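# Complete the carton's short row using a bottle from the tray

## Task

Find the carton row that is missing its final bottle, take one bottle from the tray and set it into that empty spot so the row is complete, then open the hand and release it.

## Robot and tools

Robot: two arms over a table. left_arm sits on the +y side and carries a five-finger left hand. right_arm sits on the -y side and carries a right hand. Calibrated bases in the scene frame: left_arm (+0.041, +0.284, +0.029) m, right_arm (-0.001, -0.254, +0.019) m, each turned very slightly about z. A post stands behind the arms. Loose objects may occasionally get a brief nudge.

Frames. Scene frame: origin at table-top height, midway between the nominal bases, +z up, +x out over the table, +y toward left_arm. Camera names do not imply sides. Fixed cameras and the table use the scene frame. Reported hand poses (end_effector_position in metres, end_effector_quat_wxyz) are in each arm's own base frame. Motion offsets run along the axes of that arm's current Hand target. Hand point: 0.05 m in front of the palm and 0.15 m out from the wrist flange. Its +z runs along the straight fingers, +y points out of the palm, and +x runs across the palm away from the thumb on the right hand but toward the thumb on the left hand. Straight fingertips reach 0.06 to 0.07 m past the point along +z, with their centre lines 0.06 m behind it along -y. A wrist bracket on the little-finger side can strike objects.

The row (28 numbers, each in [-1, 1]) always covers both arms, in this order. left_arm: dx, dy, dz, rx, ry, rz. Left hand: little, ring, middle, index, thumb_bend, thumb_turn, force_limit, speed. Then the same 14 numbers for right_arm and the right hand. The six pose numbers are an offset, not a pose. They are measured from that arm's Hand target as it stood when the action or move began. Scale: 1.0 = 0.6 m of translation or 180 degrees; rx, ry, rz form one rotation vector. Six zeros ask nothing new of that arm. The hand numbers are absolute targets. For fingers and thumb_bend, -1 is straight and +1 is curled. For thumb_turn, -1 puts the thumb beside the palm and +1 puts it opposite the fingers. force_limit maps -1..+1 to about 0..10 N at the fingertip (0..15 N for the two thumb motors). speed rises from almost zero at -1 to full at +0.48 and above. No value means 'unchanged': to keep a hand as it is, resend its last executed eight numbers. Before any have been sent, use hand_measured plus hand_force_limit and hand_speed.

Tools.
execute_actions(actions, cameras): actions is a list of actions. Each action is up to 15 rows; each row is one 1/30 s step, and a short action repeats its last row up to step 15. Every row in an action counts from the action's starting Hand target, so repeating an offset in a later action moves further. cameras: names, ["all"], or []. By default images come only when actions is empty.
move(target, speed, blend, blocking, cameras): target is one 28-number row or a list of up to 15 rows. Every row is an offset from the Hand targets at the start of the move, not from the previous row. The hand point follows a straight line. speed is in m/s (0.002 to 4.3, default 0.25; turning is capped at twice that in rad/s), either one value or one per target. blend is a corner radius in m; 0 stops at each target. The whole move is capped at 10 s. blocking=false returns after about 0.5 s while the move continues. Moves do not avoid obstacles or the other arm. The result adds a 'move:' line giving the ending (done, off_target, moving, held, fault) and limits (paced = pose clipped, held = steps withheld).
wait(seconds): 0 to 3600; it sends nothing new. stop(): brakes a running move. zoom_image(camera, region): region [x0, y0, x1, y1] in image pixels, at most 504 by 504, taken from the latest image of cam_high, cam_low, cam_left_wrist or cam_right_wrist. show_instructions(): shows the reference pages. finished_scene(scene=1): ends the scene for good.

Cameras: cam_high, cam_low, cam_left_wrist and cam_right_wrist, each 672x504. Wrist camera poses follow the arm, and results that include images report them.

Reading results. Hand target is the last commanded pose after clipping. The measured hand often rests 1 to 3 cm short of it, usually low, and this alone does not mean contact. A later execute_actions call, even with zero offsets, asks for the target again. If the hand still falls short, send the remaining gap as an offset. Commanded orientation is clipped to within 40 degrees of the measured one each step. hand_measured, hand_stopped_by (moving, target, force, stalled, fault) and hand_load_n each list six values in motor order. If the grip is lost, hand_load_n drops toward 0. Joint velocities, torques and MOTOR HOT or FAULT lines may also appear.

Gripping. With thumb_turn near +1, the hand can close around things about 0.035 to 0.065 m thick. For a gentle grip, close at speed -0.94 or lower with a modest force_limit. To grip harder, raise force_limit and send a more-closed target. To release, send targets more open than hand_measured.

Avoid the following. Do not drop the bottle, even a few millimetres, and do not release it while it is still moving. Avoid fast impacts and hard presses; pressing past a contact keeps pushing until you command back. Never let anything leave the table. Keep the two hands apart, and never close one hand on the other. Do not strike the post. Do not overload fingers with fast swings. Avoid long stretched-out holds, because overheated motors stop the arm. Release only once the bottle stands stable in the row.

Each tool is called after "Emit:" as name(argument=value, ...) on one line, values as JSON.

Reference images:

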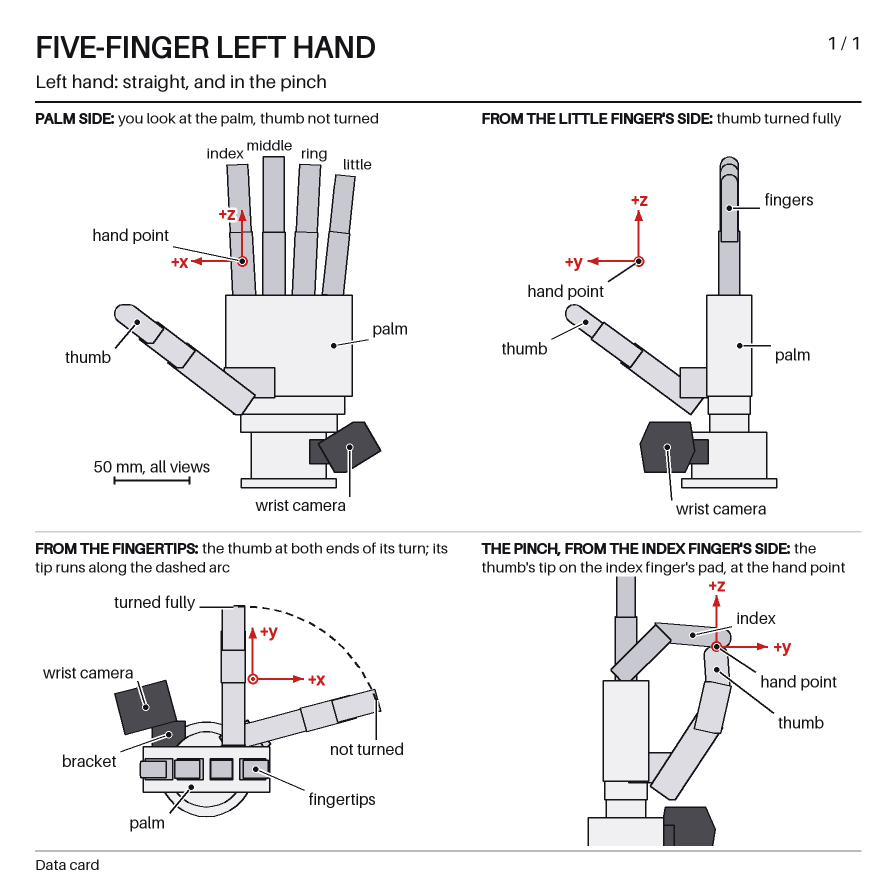

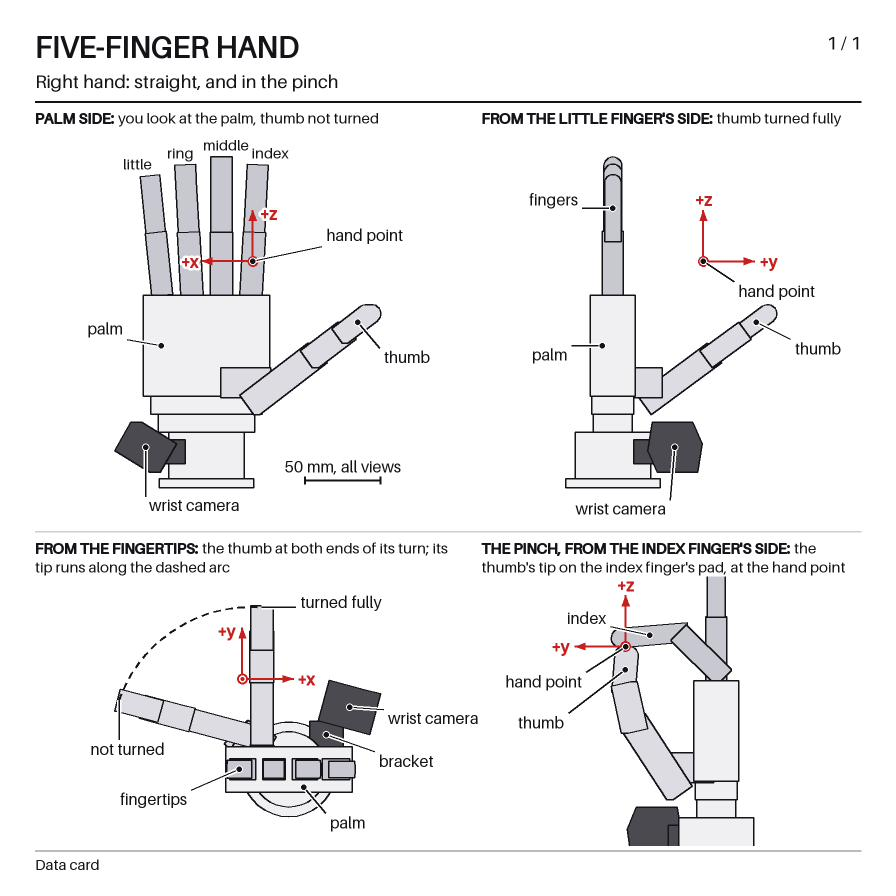

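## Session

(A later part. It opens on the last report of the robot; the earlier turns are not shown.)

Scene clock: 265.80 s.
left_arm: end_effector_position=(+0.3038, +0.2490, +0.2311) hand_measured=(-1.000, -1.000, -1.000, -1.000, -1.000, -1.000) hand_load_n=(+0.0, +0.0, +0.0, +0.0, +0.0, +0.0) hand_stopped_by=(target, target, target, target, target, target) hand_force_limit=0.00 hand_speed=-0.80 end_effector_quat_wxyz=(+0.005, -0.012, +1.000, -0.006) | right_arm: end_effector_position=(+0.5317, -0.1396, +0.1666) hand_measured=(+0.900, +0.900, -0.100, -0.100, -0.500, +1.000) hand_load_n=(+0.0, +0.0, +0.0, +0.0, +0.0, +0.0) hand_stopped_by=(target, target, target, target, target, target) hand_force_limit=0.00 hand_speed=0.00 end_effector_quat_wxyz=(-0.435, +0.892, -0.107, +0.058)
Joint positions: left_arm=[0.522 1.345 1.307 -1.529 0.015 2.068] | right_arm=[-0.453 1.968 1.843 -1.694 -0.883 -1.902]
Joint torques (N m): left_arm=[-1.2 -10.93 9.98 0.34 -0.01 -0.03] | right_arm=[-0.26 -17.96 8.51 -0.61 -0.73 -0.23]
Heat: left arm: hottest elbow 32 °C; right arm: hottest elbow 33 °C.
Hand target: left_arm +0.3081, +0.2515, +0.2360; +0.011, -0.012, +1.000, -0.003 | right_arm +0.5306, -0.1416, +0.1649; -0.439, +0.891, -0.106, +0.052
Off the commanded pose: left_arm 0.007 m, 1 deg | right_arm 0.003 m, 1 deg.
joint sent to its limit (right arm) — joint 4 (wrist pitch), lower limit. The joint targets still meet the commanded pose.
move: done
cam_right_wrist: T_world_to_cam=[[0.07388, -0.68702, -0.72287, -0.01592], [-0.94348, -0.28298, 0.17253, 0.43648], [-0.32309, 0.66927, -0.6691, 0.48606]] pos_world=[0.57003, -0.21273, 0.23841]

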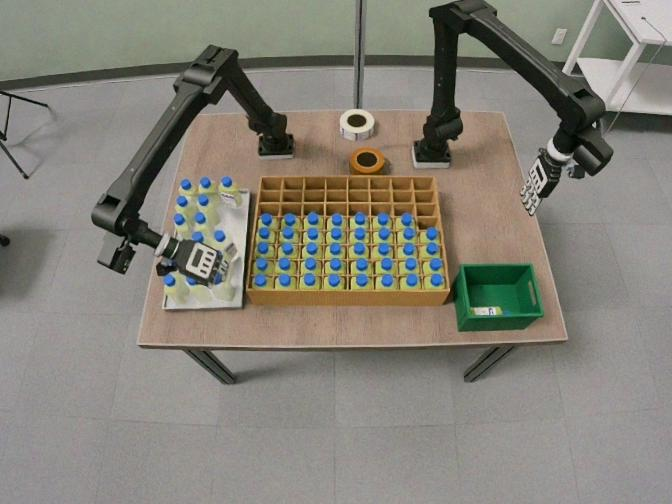

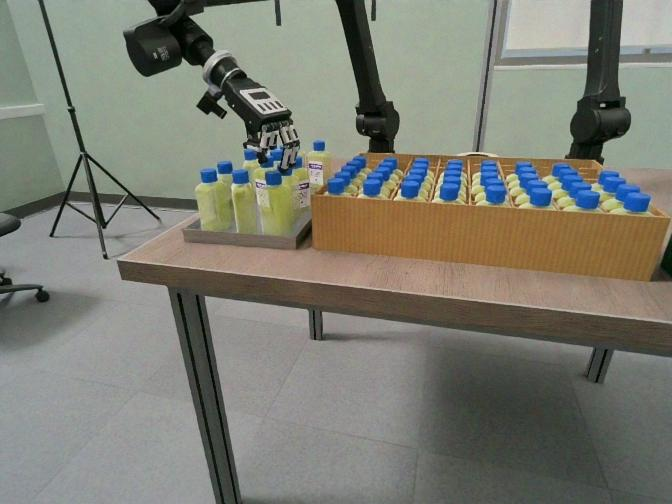

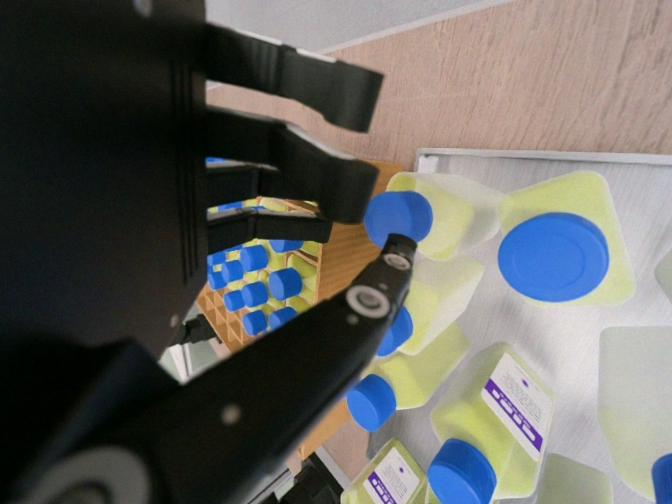

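Emit:
move(target=[[0,0,0,0,0,0,-1,-1,-1,-1,-1,-1,0,-0.8,-0.0067,0.0209,0.0056,0.0278,0,0,0.9,0.9,-0.1,-0.1,-0.5,1,0,0]], speed=0.06, cameras=["cam_high","cam_low","cam_right_wrist"])

Emit:
zoom_image(camera="cam_low", region=[220, 110, 320, 210])

Emit:
zoom_image(camera="cam_high", region=[180, 230, 260, 310])

Emit:
zoom_image(camera="cam_right_wrist", region=[290, 150, 490, 330])

Scene clock: 282.23 s.
left_arm: end_effector_position=(+0.3038, +0.2490, +0.2311) hand_measured=(-1.000, -1.000, -1.000, -1.000, -1.000, -1.000) hand_load_n=(+0.0, +0.0, +0.0, +0.0, +0.0, +0.0) hand_stopped_by=(target, target, target, target, target, target) hand_force_limit=0.00 hand_speed=-0.80 end_effector_quat_wxyz=(+0.005, -0.012, +1.000, -0.006) | right_arm: end_effector_position=(+0.5271, -0.1431, +0.1582) hand_measured=(+0.900, +0.900, -0.100, -0.100, -0.500, +1.000) hand_load_n=(+0.0, +0.0, +0.0, +0.0, +0.0, +0.0) hand_stopped_by=(target, target, target, target, target, target) hand_force_limit=0.00 hand_speed=0.00 end_effector_quat_wxyz=(-0.465, +0.875, -0.107, +0.074)
Joint positions: left_arm=[0.522 1.345 1.307 -1.529 0.015 2.068] | right_arm=[-0.484 1.972 1.801 -1.694 -0.951 -1.963]
Joint torques (N m): left_arm=[-1.03 -10.7 10.03 0.29 -0.01 -0.01] | right_arm=[-0.44 -16.91 7.97 -0.77 -0.86 -0.22]
Heat: left arm: hottest elbow 32 °C; right arm: hottest elbow 32 °C.
Hand target: left_arm +0.3081, +0.2515, +0.2360; +0.011, -0.012, +1.000, -0.003 | right_arm +0.5256, -0.1453, +0.1530; -0.478, +0.871, -0.103, +0.056
Off the commanded pose: left_arm 0.007 m, 1 deg | right_arm 0.006 m, 3 deg.
joint sent to its limit (right arm) — joint 4 (wrist pitch), lower limit. The joint targets still meet the commanded pose.
move: off_target (right_arm)
cam_right_wrist: T_world_to_cam=[[0.09196, -0.63903, -0.76366, -0.02022], [-0.95274, -0.27947, 0.11912, 0.44634], [-0.28954, 0.71662, -0.63453, 0.4648]] pos_world=[0.56168, -0.22126, 0.22631]

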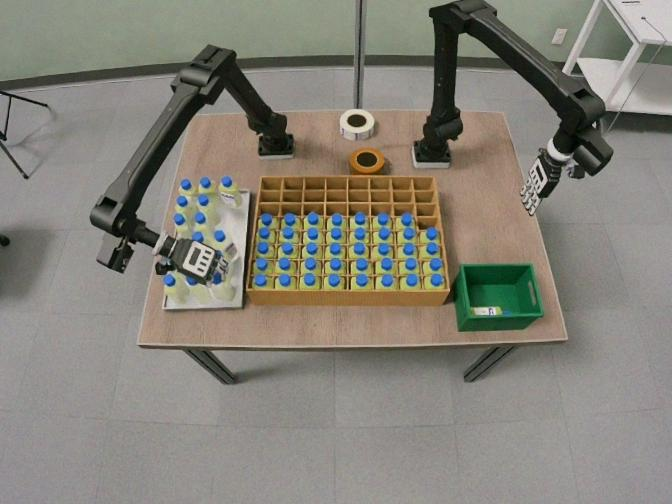

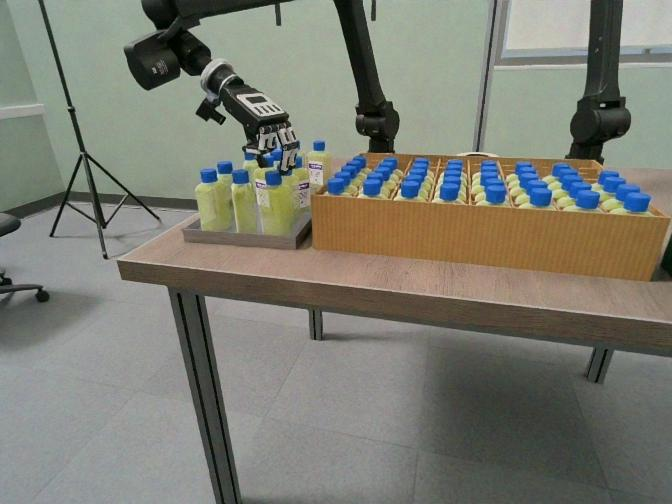

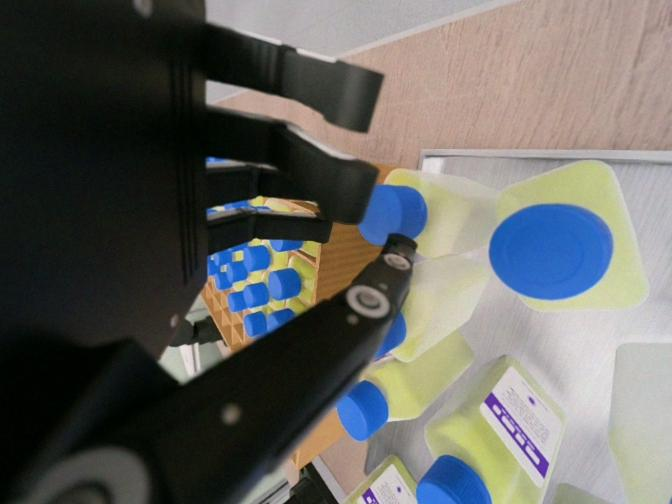

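Scaled by 5.040 from the camera's image (finer frame: 960x720).

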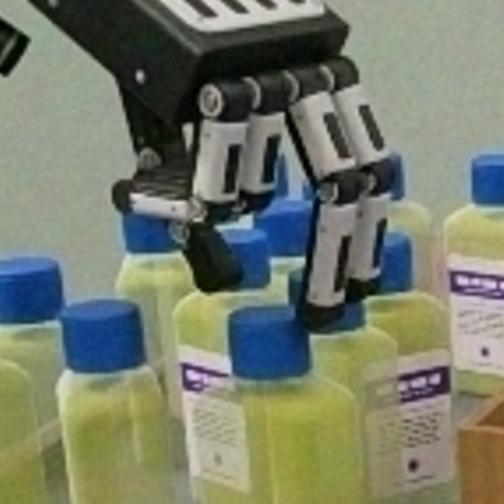

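Scaled by 6.300 from the camera's image (finer frame: 960x720).

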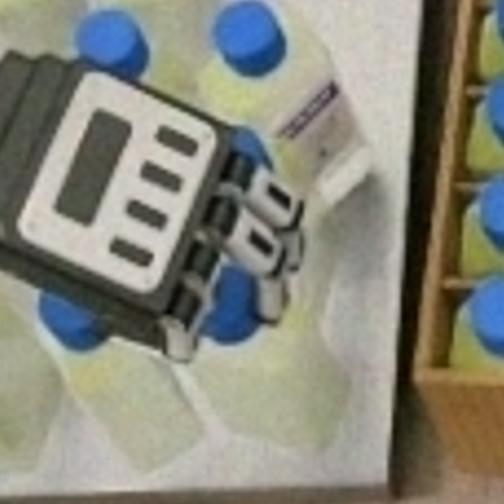

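Scaled by 2.520 from the camera's image (finer frame: 960x720).

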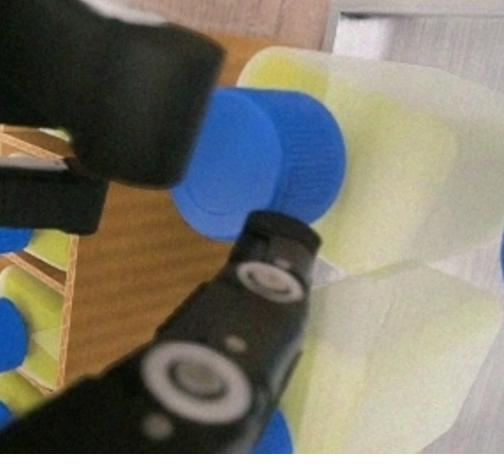

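Emit:
move(target=[[0,0,0,0,0,0,-1,-1,-1,-1,-1,-1,0,-0.8,0,0.0167,0.0086,0,0,0,0.9,0.9,-0.1,-0.1,-0.5,1,0,0]], speed=0.05, cameras=["cam_high","cam_low","cam_right_wrist"])

Emit:
zoom_image(camera="cam_low", region=[220, 110, 320, 210])

Emit:
zoom_image(camera="cam_high", region=[180, 230, 260, 310])

Emit:
zoom_image(camera="cam_right_wrist", region=[290, 150, 490, 330])

Scene clock: 295.50 s.
left_arm: end_effector_position=(+0.3038, +0.2490, +0.2311) hand_measured=(-1.000, -1.000, -1.000, -1.000, -1.000, -1.000) hand_load_n=(+0.0, +0.0, +0.0, +0.0, +0.0, +0.0) hand_stopped_by=(target, target, target, target, target, target) hand_force_limit=0.00 hand_speed=-0.80 end_effector_quat_wxyz=(+0.005, -0.012, +1.000, -0.006) | right_arm: end_effector_position=(+0.5270, -0.1431, +0.1451) hand_measured=(+0.900, +0.900, -0.100, -0.100, -0.500, +1.000) hand_load_n=(+0.0, +0.0, +0.0, +0.0, +0.0, +0.0) hand_stopped_by=(target, target, target, target, target, target) hand_force_limit=0.00 hand_speed=0.00 end_effector_quat_wxyz=(-0.469, +0.874, -0.105, +0.067)
Joint positions: left_arm=[0.522 1.345 1.307 -1.529 0.015 2.068] | right_arm=[-0.484 1.993 1.795 -1.694 -0.951 -1.982]
Joint torques (N m): left_arm=[-1.14 -10.75 9.99 0.28 -0.02 -0.02] | right_arm=[0.15 -17.14 7.98 -0.88 -0.84 -0.22]
Heat: left arm: hottest elbow 32 °C; right arm: hottest elbow 31 °C.
Hand target: left_arm +0.3081, +0.2515, +0.2360; +0.011, -0.012, +1.000, -0.003 | right_arm +0.5253, -0.1463, +0.1416; -0.478, +0.871, -0.103, +0.056
Off the commanded pose: left_arm 0.007 m, 1 deg | right_arm 0.005 m, 2 deg.
joint sent to its limit (right arm) — joint 4 (wrist pitch), lower limit. The joint targets still meet the commanded pose.
move: done
cam_right_wrist: T_world_to_cam=[[0.09237, -0.6317, -0.76969, -0.0286], [-0.94866, -0.29067, 0.12471, 0.44334], [-0.30251, 0.71866, -0.62612, 0.46245]] pos_world=[0.56312, -0.22154, 0.21225]

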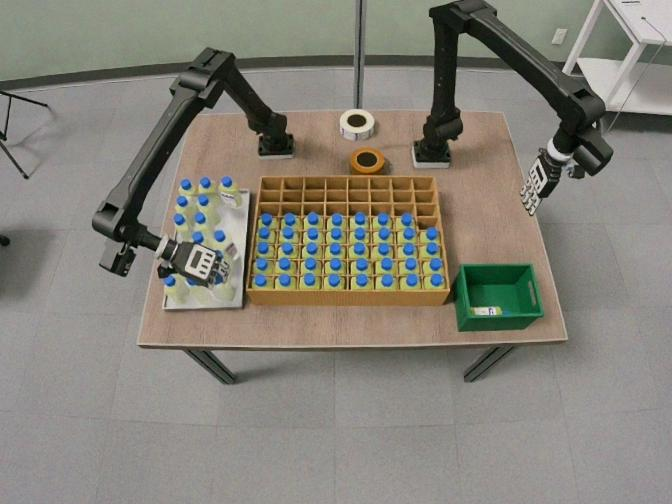

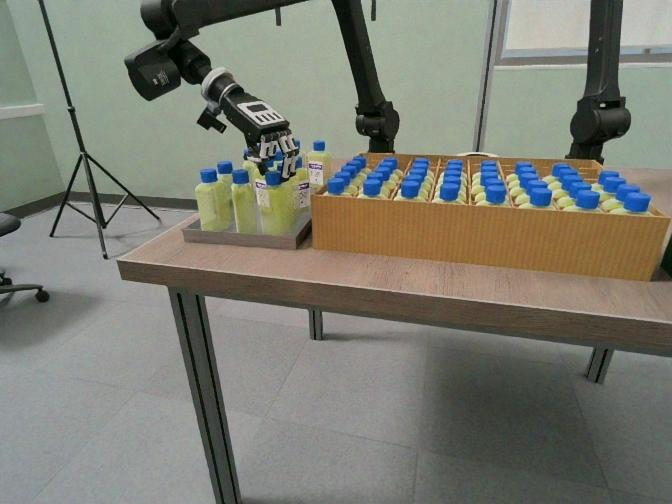

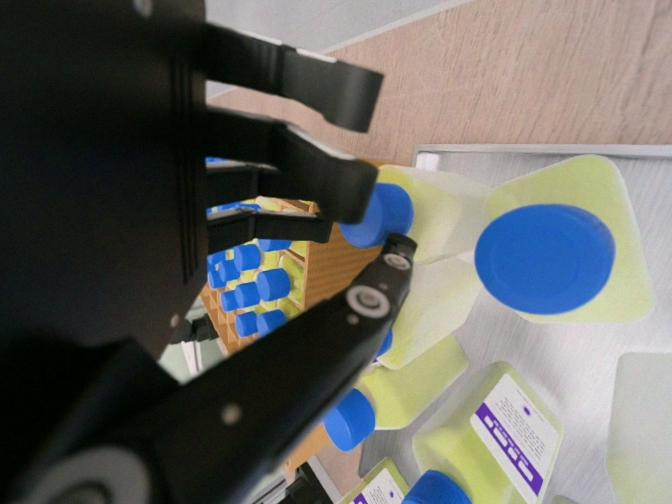

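Scaled by 5.040 from the camera's image (finer frame: 960x720).

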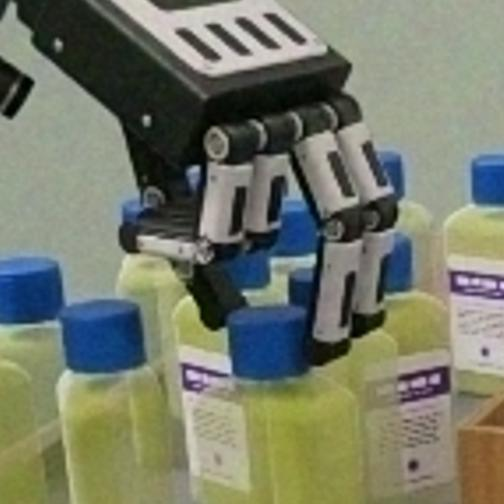

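Scaled by 6.300 from the camera's image (finer frame: 960x720).

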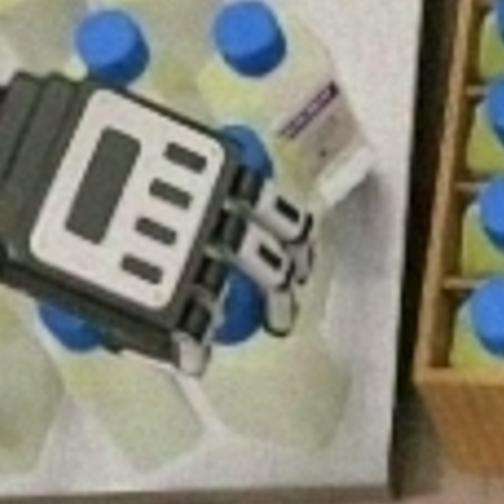

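Scaled by 2.520 from the camera's image (finer frame: 960x720).

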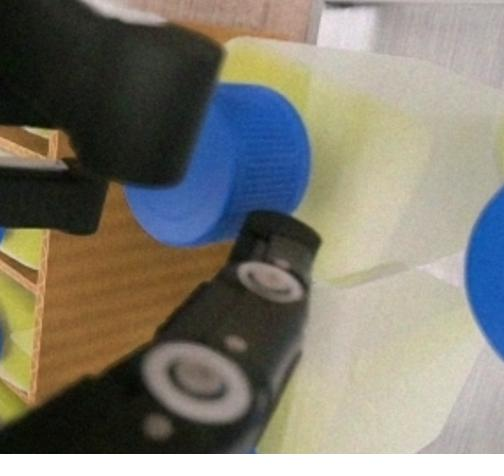

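Emit:
move(target=[[0,0,0,0,0,0,-1,-1,-1,-1,-1,-1,0,-0.8,0,0.0095,0.006,0,0,0,0.9,0.9,-0.1,-0.1,-0.5,1,0,0]], speed=0.05)

Emit:
move(target=[[0,0,0,0,0,0,-1,-1,-1,-1,-1,-1,0,-0.8,0,0,0,0,0,0,0.9,0.9,-0.03,-0.03,-0.45,1,-0.4,-0.9]], speed=0.05, cameras=["cam_high","cam_low","cam_right_wrist"])

Emit:
zoom_image(camera="cam_low", region=[220, 110, 320, 210])

Emit:
zoom_image(camera="cam_right_wrist", region=[290, 150, 490, 330])

Scene clock: 313.37 s.
left_arm: end_effector_position=(+0.3038, +0.2490, +0.2311) hand_measured=(-1.000, -1.000, -1.000, -1.000, -1.000, -1.000) hand_load_n=(+0.0, +0.5, +0.0, +0.0, +0.0, +0.0) hand_stopped_by=(target, target, target, target, target, target) hand_force_limit=0.00 hand_speed=-0.80 end_effector_quat_wxyz=(+0.005, -0.012, +1.000, -0.006) | right_arm: end_effector_position=(+0.5277, -0.1435, +0.1405) hand_measured=(+0.900, +0.900, -0.100, -0.100, -0.500, +1.000) hand_load_n=(+0.5, +0.0, +0.0, +0.0, +0.0, +0.0) hand_stopped_by=(target, target, target, target, target, target) hand_force_limit=0.00 hand_speed=0.00 end_effector_quat_wxyz=(-0.470, +0.874, -0.102, +0.066)
Joint positions: left_arm=[0.522 1.345 1.307 -1.529 0.015 2.068] | right_arm=[-0.484 2.001 1.795 -1.694 -0.951 -1.993]
Joint torques (N m): left_arm=[-1.14 -10.58 10.02 0.24 -0.02 -0.03] | right_arm=[-0.97 -18.61 7.72 -0.94 -0.84 -0.21]
Heat: left arm: hottest elbow 32 °C; right arm: hottest elbow 31 °C.
Hand target: left_arm +0.3081, +0.2515, +0.2360; +0.011, -0.012, +1.000, -0.003 | right_arm +0.5253, -0.1463, +0.1350; -0.478, +0.871, -0.103, +0.056
Off the commanded pose: left_arm 0.007 m, 1 deg | right_arm 0.007 m, 2 deg.
joint sent to its limit (right arm) — joint 4 (wrist pitch), lower limit. The joint targets still meet the commanded pose.
move: done

Scene clock: 313.97 s.
left_arm: end_effector_position=(+0.3038, +0.2490, +0.2311) hand_measured=(-1.000, -1.000, -1.000, -1.000, -1.000, -1.000) hand_load_n=(+0.0, +0.0, +0.0, +0.0, +0.0, +0.0) hand_stopped_by=(target, target, target, target, target, target) hand_force_limit=0.00 hand_speed=-0.80 end_effector_quat_wxyz=(+0.005, -0.012, +1.000, -0.006) | right_arm: end_effector_position=(+0.5277, -0.1435, +0.1405) hand_measured=(+0.900, +0.900, -0.030, -0.030, -0.450, +1.000) hand_load_n=(+0.0, +0.5, +0.5, +0.5, +0.0, +0.0) hand_stopped_by=(target, target, target, target, target, target) hand_force_limit=-0.40 hand_speed=-0.90 end_effector_quat_wxyz=(-0.470, +0.874, -0.102, +0.066)
Joint positions: left_arm=[0.522 1.345 1.307 -1.529 0.015 2.068] | right_arm=[-0.484 2.001 1.795 -1.694 -0.951 -1.994]
Joint torques (N m): left_arm=[-1.08 -10.46 9.95 0.27 0 -0.02] | right_arm=[0.26 -18.32 7.73 -0.68 -0.87 -0.17]
Heat: left arm: hottest elbow 32 °C; right arm: hottest elbow 31 °C.
Hand target: left_arm +0.3081, +0.2515, +0.2360; +0.011, -0.012, +1.000, -0.003 | right_arm +0.5253, -0.1463, +0.1350; -0.478, +0.871, -0.103, +0.056
Off the commanded pose: left_arm 0.007 m, 1 deg | right_arm 0.007 m, 2 deg.
joint sent to its limit (right arm) — joint 4 (wrist pitch), lower limit. The joint targets still meet the commanded pose.
move: done
cam_right_wrist: T_world_to_cam=[[0.09772, -0.62994, -0.77047, -0.03488], [-0.94703, -0.29684, 0.12258, 0.443], [-0.30592, 0.71768, -0.62558, 0.46171]] pos_world=[0.56419, -0.22183, 0.20766]

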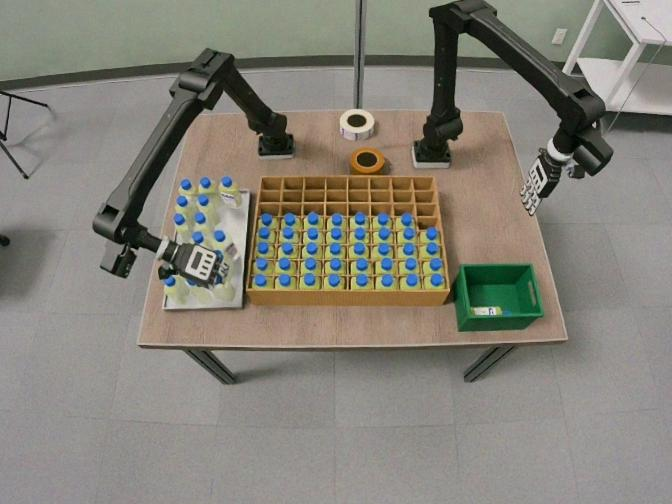

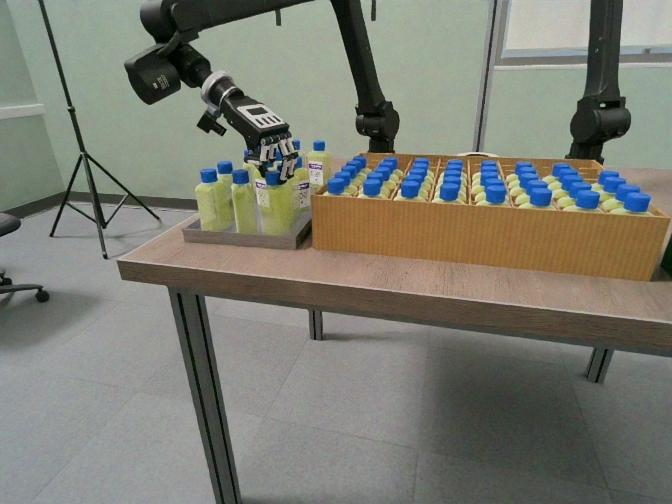

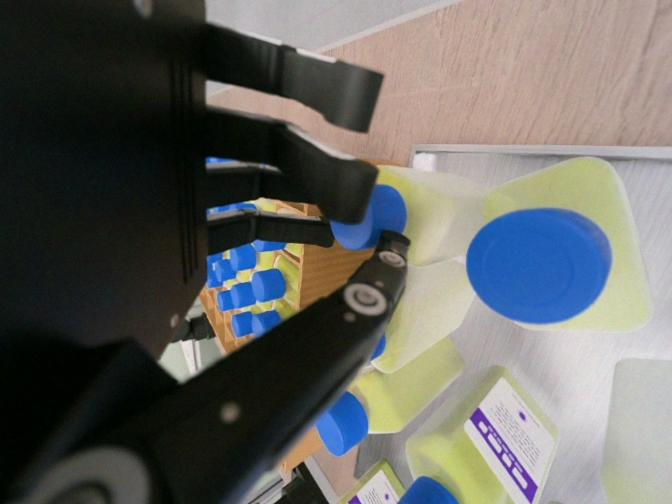

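Scaled by 5.040 from the camera's image (finer frame: 960x720).

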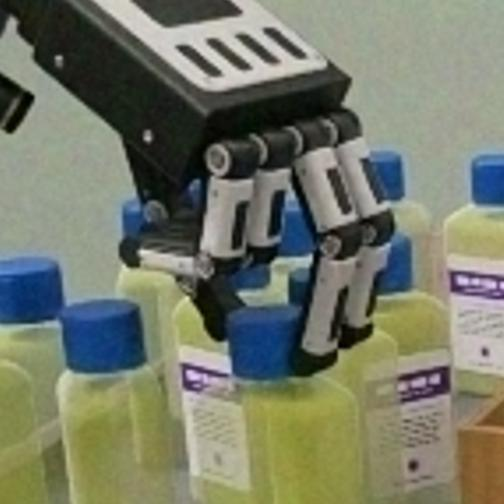

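Scaled by 2.520 from the camera's image (finer frame: 960x720).

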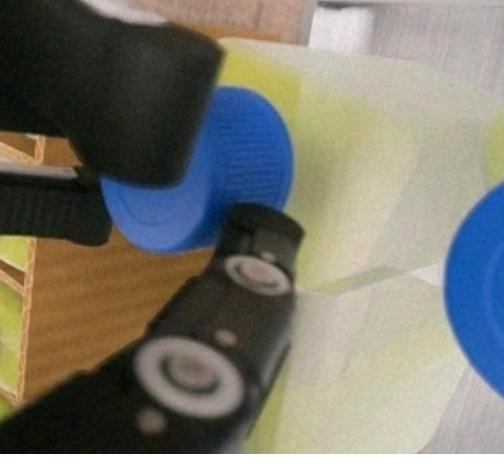

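Emit:
move(target=[[0,0,0,0,0,0,-1,-1,-1,-1,-1,-1,0,-0.8,0,0,0,0,0,0,0.9,0.9,0.3,0.3,-0.1,1,-0.7,-0.93]], speed=0.05, cameras=["cam_high","cam_low","cam_right_wrist"])

Emit:
zoom_image(camera="cam_low", region=[220, 110, 320, 250])

Emit:
zoom_image(camera="cam_right_wrist", region=[290, 150, 490, 330])

Scene clock: 325.33 s.
left_arm: end_effector_position=(+0.3038, +0.2490, +0.2311) hand_measured=(-1.000, -1.000, -1.000, -1.000, -1.000, -1.000) hand_load_n=(+0.0, +0.0, +0.0, +0.0, +0.0, +0.0) hand_stopped_by=(target, target, target, target, target, target) hand_force_limit=0.00 hand_speed=-0.80 end_effector_quat_wxyz=(+0.005, -0.012, +1.000, -0.006) | right_arm: end_effector_position=(+0.5278, -0.1435, +0.1403) hand_measured=(+0.900, +0.900, -0.012, +0.140, -0.428, +1.000) hand_load_n=(+0.0, +0.0, +1.5, +1.5, +3.0, -0.5) hand_stopped_by=(target, target, force, force, force, target) hand_force_limit=-0.70 hand_speed=-0.93 end_effector_quat_wxyz=(-0.470, +0.874, -0.102, +0.067)
Joint positions: left_arm=[0.522 1.345 1.307 -1.529 0.015 2.068] | right_arm=[-0.484 2.002 1.795 -1.694 -0.951 -1.994]
Joint torques (N m): left_arm=[-1.32 -10.64 10 0.28 0 -0.01] | right_arm=[0.32 -18.08 7.47 -0.8 -0.81 -0.14]
Heat: left arm: hottest elbow 32 °C; right arm: hottest elbow 31 °C.
Hand target: left_arm +0.3081, +0.2515, +0.2360; +0.011, -0.012, +1.000, -0.003 | right_arm +0.5253, -0.1464, +0.1349; -0.478, +0.871, -0.103, +0.056
Off the commanded pose: left_arm 0.007 m, 1 deg | right_arm 0.007 m, 2 deg.
joint sent to its limit (right arm) — joint 4 (wrist pitch), lower limit. The joint targets still meet the commanded pose.
move: done
cam_right_wrist: T_world_to_cam=[[0.09823, -0.62988, -0.77046, -0.03531], [-0.94695, -0.29723, 0.12226, 0.44296], [-0.30601, 0.71757, -0.62566, 0.46163]] pos_world=[0.56419, -0.22183, 0.20746]

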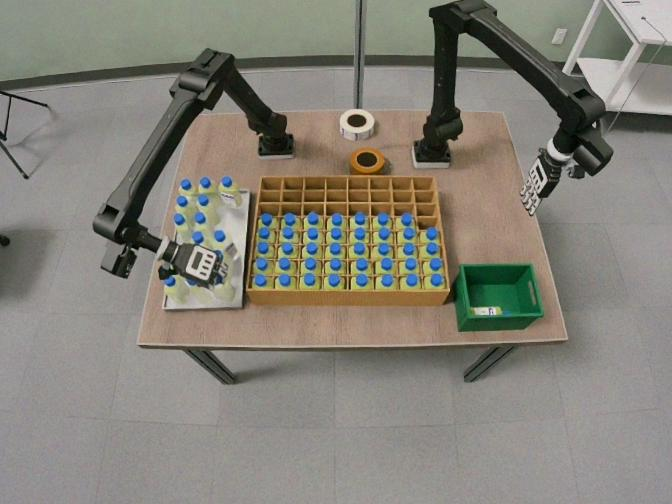

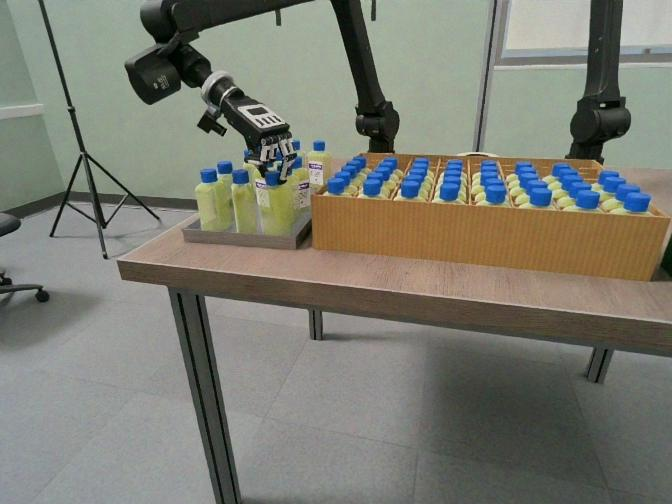

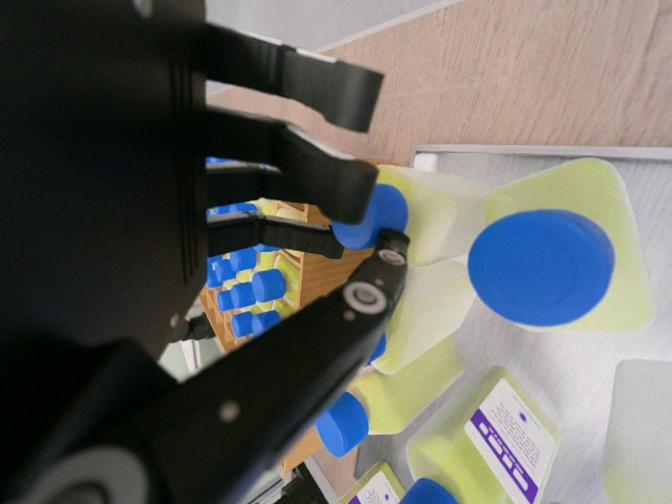

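Scaled by 3.600 from the camera's image (finer frame: 960x720).

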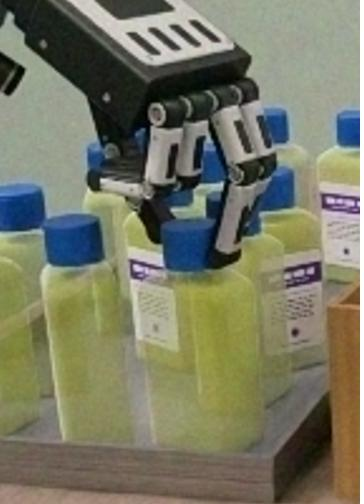

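Scaled by 2.520 from the camera's image (finer frame: 960x720).

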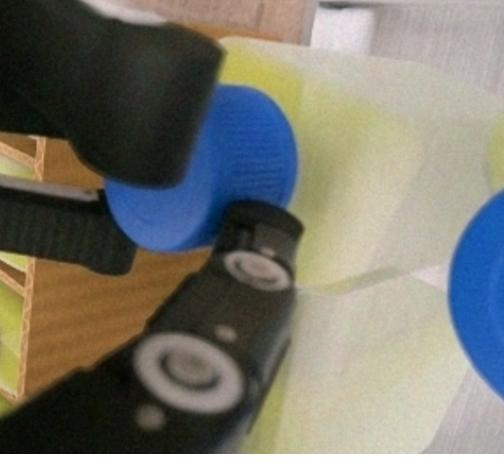

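Emit:
move(target=[[0,0,0,0,0,0,-1,-1,-1,-1,-1,-1,0,-0.8,0,0,0,0,0,0,0.9,0.9,-0.08,-0.08,-0.47,1,-0.4,-0.8]], speed=0.05)

Emit:
move(target=[[0,0,0,0,0,0,-1,-1,-1,-1,-1,-1,0,-0.8,0.01,0,0,0,0,0,0.9,0.9,-0.08,-0.08,-0.47,1,-0.4,-0.8]], speed=0.05, cameras=["cam_high","cam_low","cam_right_wrist"])

Emit:
zoom_image(camera="cam_low", region=[220, 110, 320, 250])

Emit:
zoom_image(camera="cam_right_wrist", region=[290, 150, 490, 330])

Scene clock: 334.53 s.
left_arm: end_effector_position=(+0.3038, +0.2490, +0.2311) hand_measured=(-1.000, -1.000, -1.000, -1.000, -1.000, -1.000) hand_load_n=(+0.0, +0.0, +0.0, +0.0, +0.0, +0.0) hand_stopped_by=(target, target, target, target, target, target) hand_force_limit=0.00 hand_speed=-0.80 end_effector_quat_wxyz=(+0.005, -0.012, +1.000, -0.006) | right_arm: end_effector_position=(+0.5278, -0.1435, +0.1403) hand_measured=(+0.900, +0.900, -0.080, -0.080, -0.470, +1.000) hand_load_n=(+0.0, +0.0, +0.0, +0.0, +0.0, +0.0) hand_stopped_by=(target, target, target, target, target, target) hand_force_limit=-0.40 hand_speed=-0.80 end_effector_quat_wxyz=(-0.470, +0.874, -0.102, +0.067)
Joint positions: left_arm=[0.522 1.345 1.307 -1.529 0.015 2.068] | right_arm=[-0.484 2.002 1.795 -1.694 -0.951 -1.994]
Joint torques (N m): left_arm=[-1.08 -10.52 9.96 0.31 0 -0.02] | right_arm=[0.09 -18.49 7.83 -0.85 -0.86 -0.18]
Heat: left arm: hottest elbow 32 °C; right arm: hottest elbow 31 °C.
Hand target: left_arm +0.3081, +0.2515, +0.2360; +0.011, -0.012, +1.000, -0.003 | right_arm +0.5253, -0.1464, +0.1349; -0.478, +0.871, -0.103, +0.056
Off the commanded pose: left_arm 0.007 m, 1 deg | right_arm 0.007 m, 2 deg.
joint sent to its limit (right arm) — joint 4 (wrist pitch), lower limit. The joint targets still meet the commanded pose.
move: done

Scene clock: 335.17 s.
left_arm: end_effector_position=(+0.3038, +0.2490, +0.2311) hand_measured=(-1.000, -1.000, -1.000, -1.000, -1.000, -1.000) hand_load_n=(+0.0, +0.0, +0.0, +0.0, +0.0, +0.0) hand_stopped_by=(target, target, target, target, target, target) hand_force_limit=0.00 hand_speed=-0.80 end_effector_quat_wxyz=(+0.005, -0.012, +1.000, -0.006) | right_arm: end_effector_position=(+0.5279, -0.1435, +0.1333) hand_measured=(+0.900, +0.900, -0.080, -0.080, -0.470, +1.000) hand_load_n=(+0.0, +0.0, +0.0, +0.0, +0.5, +0.0) hand_stopped_by=(target, target, target, target, target, target) hand_force_limit=-0.40 hand_speed=-0.80 end_effector_quat_wxyz=(-0.472, +0.873, -0.105, +0.061)
Joint positions: left_arm=[0.522 1.345 1.307 -1.529 0.015 2.068] | right_arm=[-0.484 2.016 1.795 -1.694 -0.951 -1.994]
Joint torques (N m): left_arm=[-1.03 -10.7 10.06 0.31 -0.02 -0.02] | right_arm=[0.62 -18.67 9.46 -0.98 -0.85 -0.12]
Heat: left arm: hottest elbow 32 °C; right arm: hottest elbow 31 °C.
Hand target: left_arm +0.3081, +0.2515, +0.2360; +0.011, -0.012, +1.000, -0.003 | right_arm +0.5311, -0.1477, +0.1348; -0.478, +0.871, -0.103, +0.056
Off the commanded pose: left_arm 0.007 m, 1 deg | right_arm 0.006 m, 1 deg.
joint sent to its limit (right arm) — joint 4 (wrist pitch), lower limit. The joint targets still meet the commanded pose.
move: done
cam_right_wrist: T_world_to_cam=[[0.0889, -0.62471, -0.77578, -0.03431], [-0.94545, -0.29799, 0.13163, 0.44186], [-0.3134, 0.72176, -0.61712, 0.46061]] pos_world=[0.56516, -0.22222, 0.19948]

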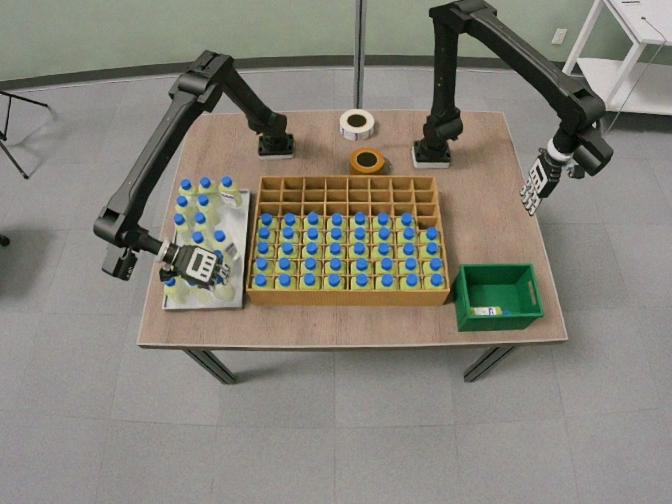

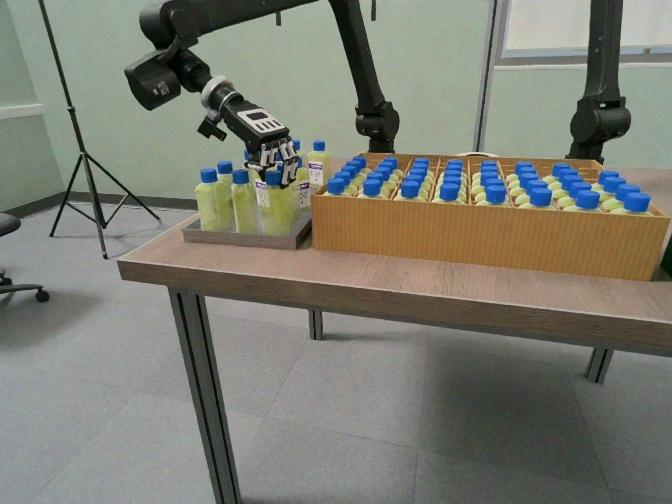

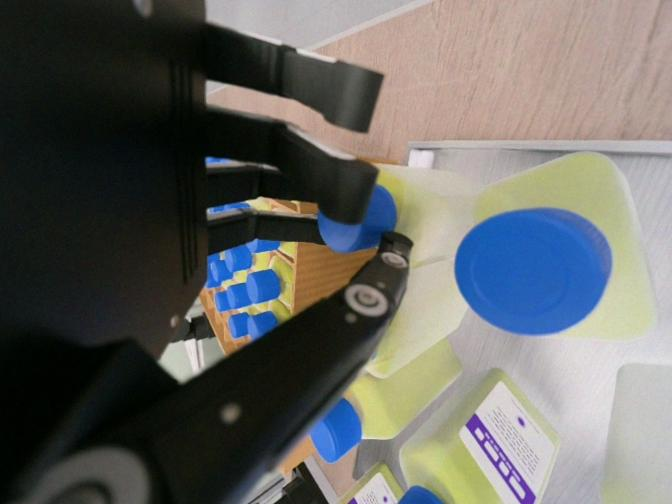

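Scaled by 3.600 from the camera's image (finer frame: 960x720).

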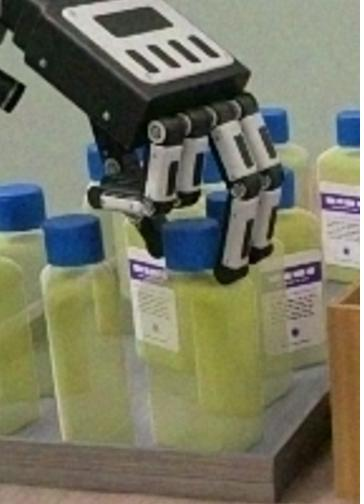

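Scaled by 2.520 from the camera's image (finer frame: 960x720).

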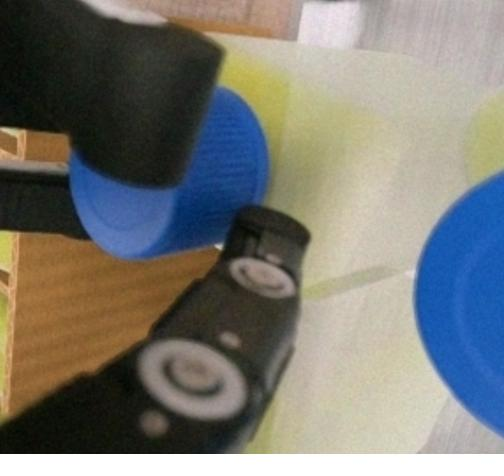

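Emit:
move(target=[[0,0,0,0,0,0,-1,-1,-1,-1,-1,-1,0,-0.8,0.0067,-0.0100,-0.0064,0,0,0,0.9,0.9,-0.08,-0.08,-0.47,1,-0.4,-0.8]], speed=0.05, cameras=["cam_low","cam_right_wrist"])

Emit:
zoom_image(camera="cam_low", region=[220, 110, 320, 250])

Emit:
zoom_image(camera="cam_right_wrist", region=[290, 150, 490, 330])

Scene clock: 341.90 s.
left_arm: end_effector_position=(+0.3038, +0.2490, +0.2311) hand_measured=(-1.000, -1.000, -1.000, -1.000, -1.000, -1.000) hand_load_n=(+0.0, +0.0, +0.0, +0.0, +0.0, +0.0) hand_stopped_by=(target, target, target, target, target, target) hand_force_limit=0.00 hand_speed=-0.80 end_effector_quat_wxyz=(+0.005, -0.012, +1.000, -0.006) | right_arm: end_effector_position=(+0.5275, -0.1433, +0.1335) hand_measured=(+0.900, +0.900, -0.080, -0.080, -0.470, +1.000) hand_load_n=(+0.0, +0.0, +0.0, +0.0, +0.0, +0.0) hand_stopped_by=(target, target, target, target, target, target) hand_force_limit=-0.40 hand_speed=-0.80 end_effector_quat_wxyz=(-0.472, +0.873, -0.108, +0.059)
Joint positions: left_arm=[0.522 1.345 1.307 -1.529 0.015 2.068] | right_arm=[-0.484 2.016 1.795 -1.694 -0.951 -1.987]
Joint torques (N m): left_arm=[-1.14 -10.34 10.04 0.29 -0.02 -0.01] | right_arm=[0.56 -18.73 10.85 -0.95 -0.86 0.02]
Heat: left arm: hottest elbow 32 °C; right arm: hottest elbow 31 °C.
Hand target: left_arm +0.3081, +0.2515, +0.2360; +0.011, -0.012, +1.000, -0.003 | right_arm +0.5350, -0.1487, +0.1420; -0.478, +0.871, -0.103, +0.056
Off the commanded pose: left_arm 0.007 m, 1 deg | right_arm 0.013 m, 1 deg.
joint sent to its limit (right arm) — joint 4 (wrist pitch), lower limit. The joint targets still meet the commanded pose.
move: off_target (right_arm)
cam_right_wrist: T_world_to_cam=[[0.0822, -0.62394, -0.77714, -0.03027], [-0.94583, -0.29458, 0.13647, 0.44158], [-0.31408, 0.72382, -0.61436, 0.46076]] pos_world=[0.56486, -0.22231, 0.19928]

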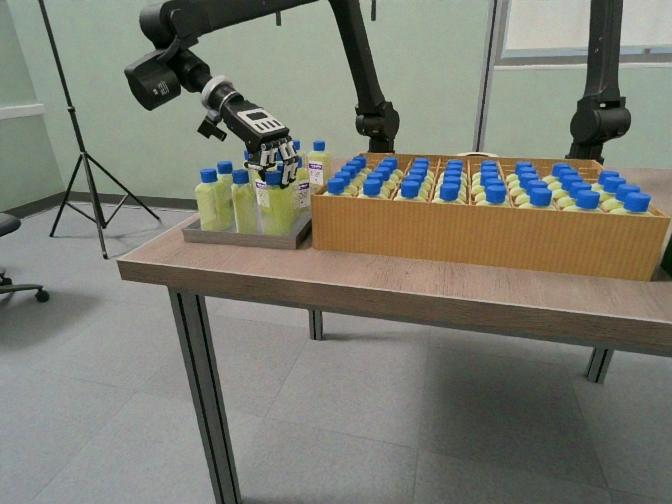

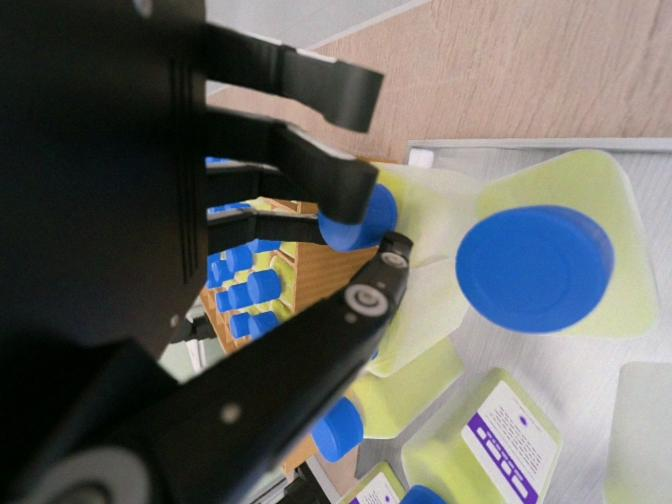

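Scaled by 3.600 from the camera's image (finer frame: 960x720).

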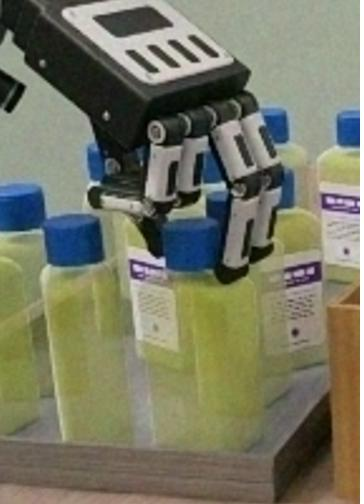

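Scaled by 2.520 from the camera's image (finer frame: 960x720).

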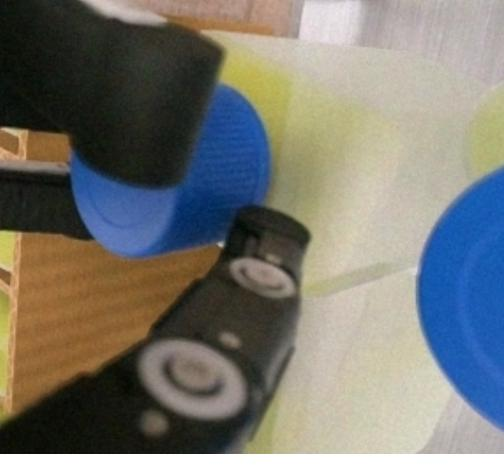

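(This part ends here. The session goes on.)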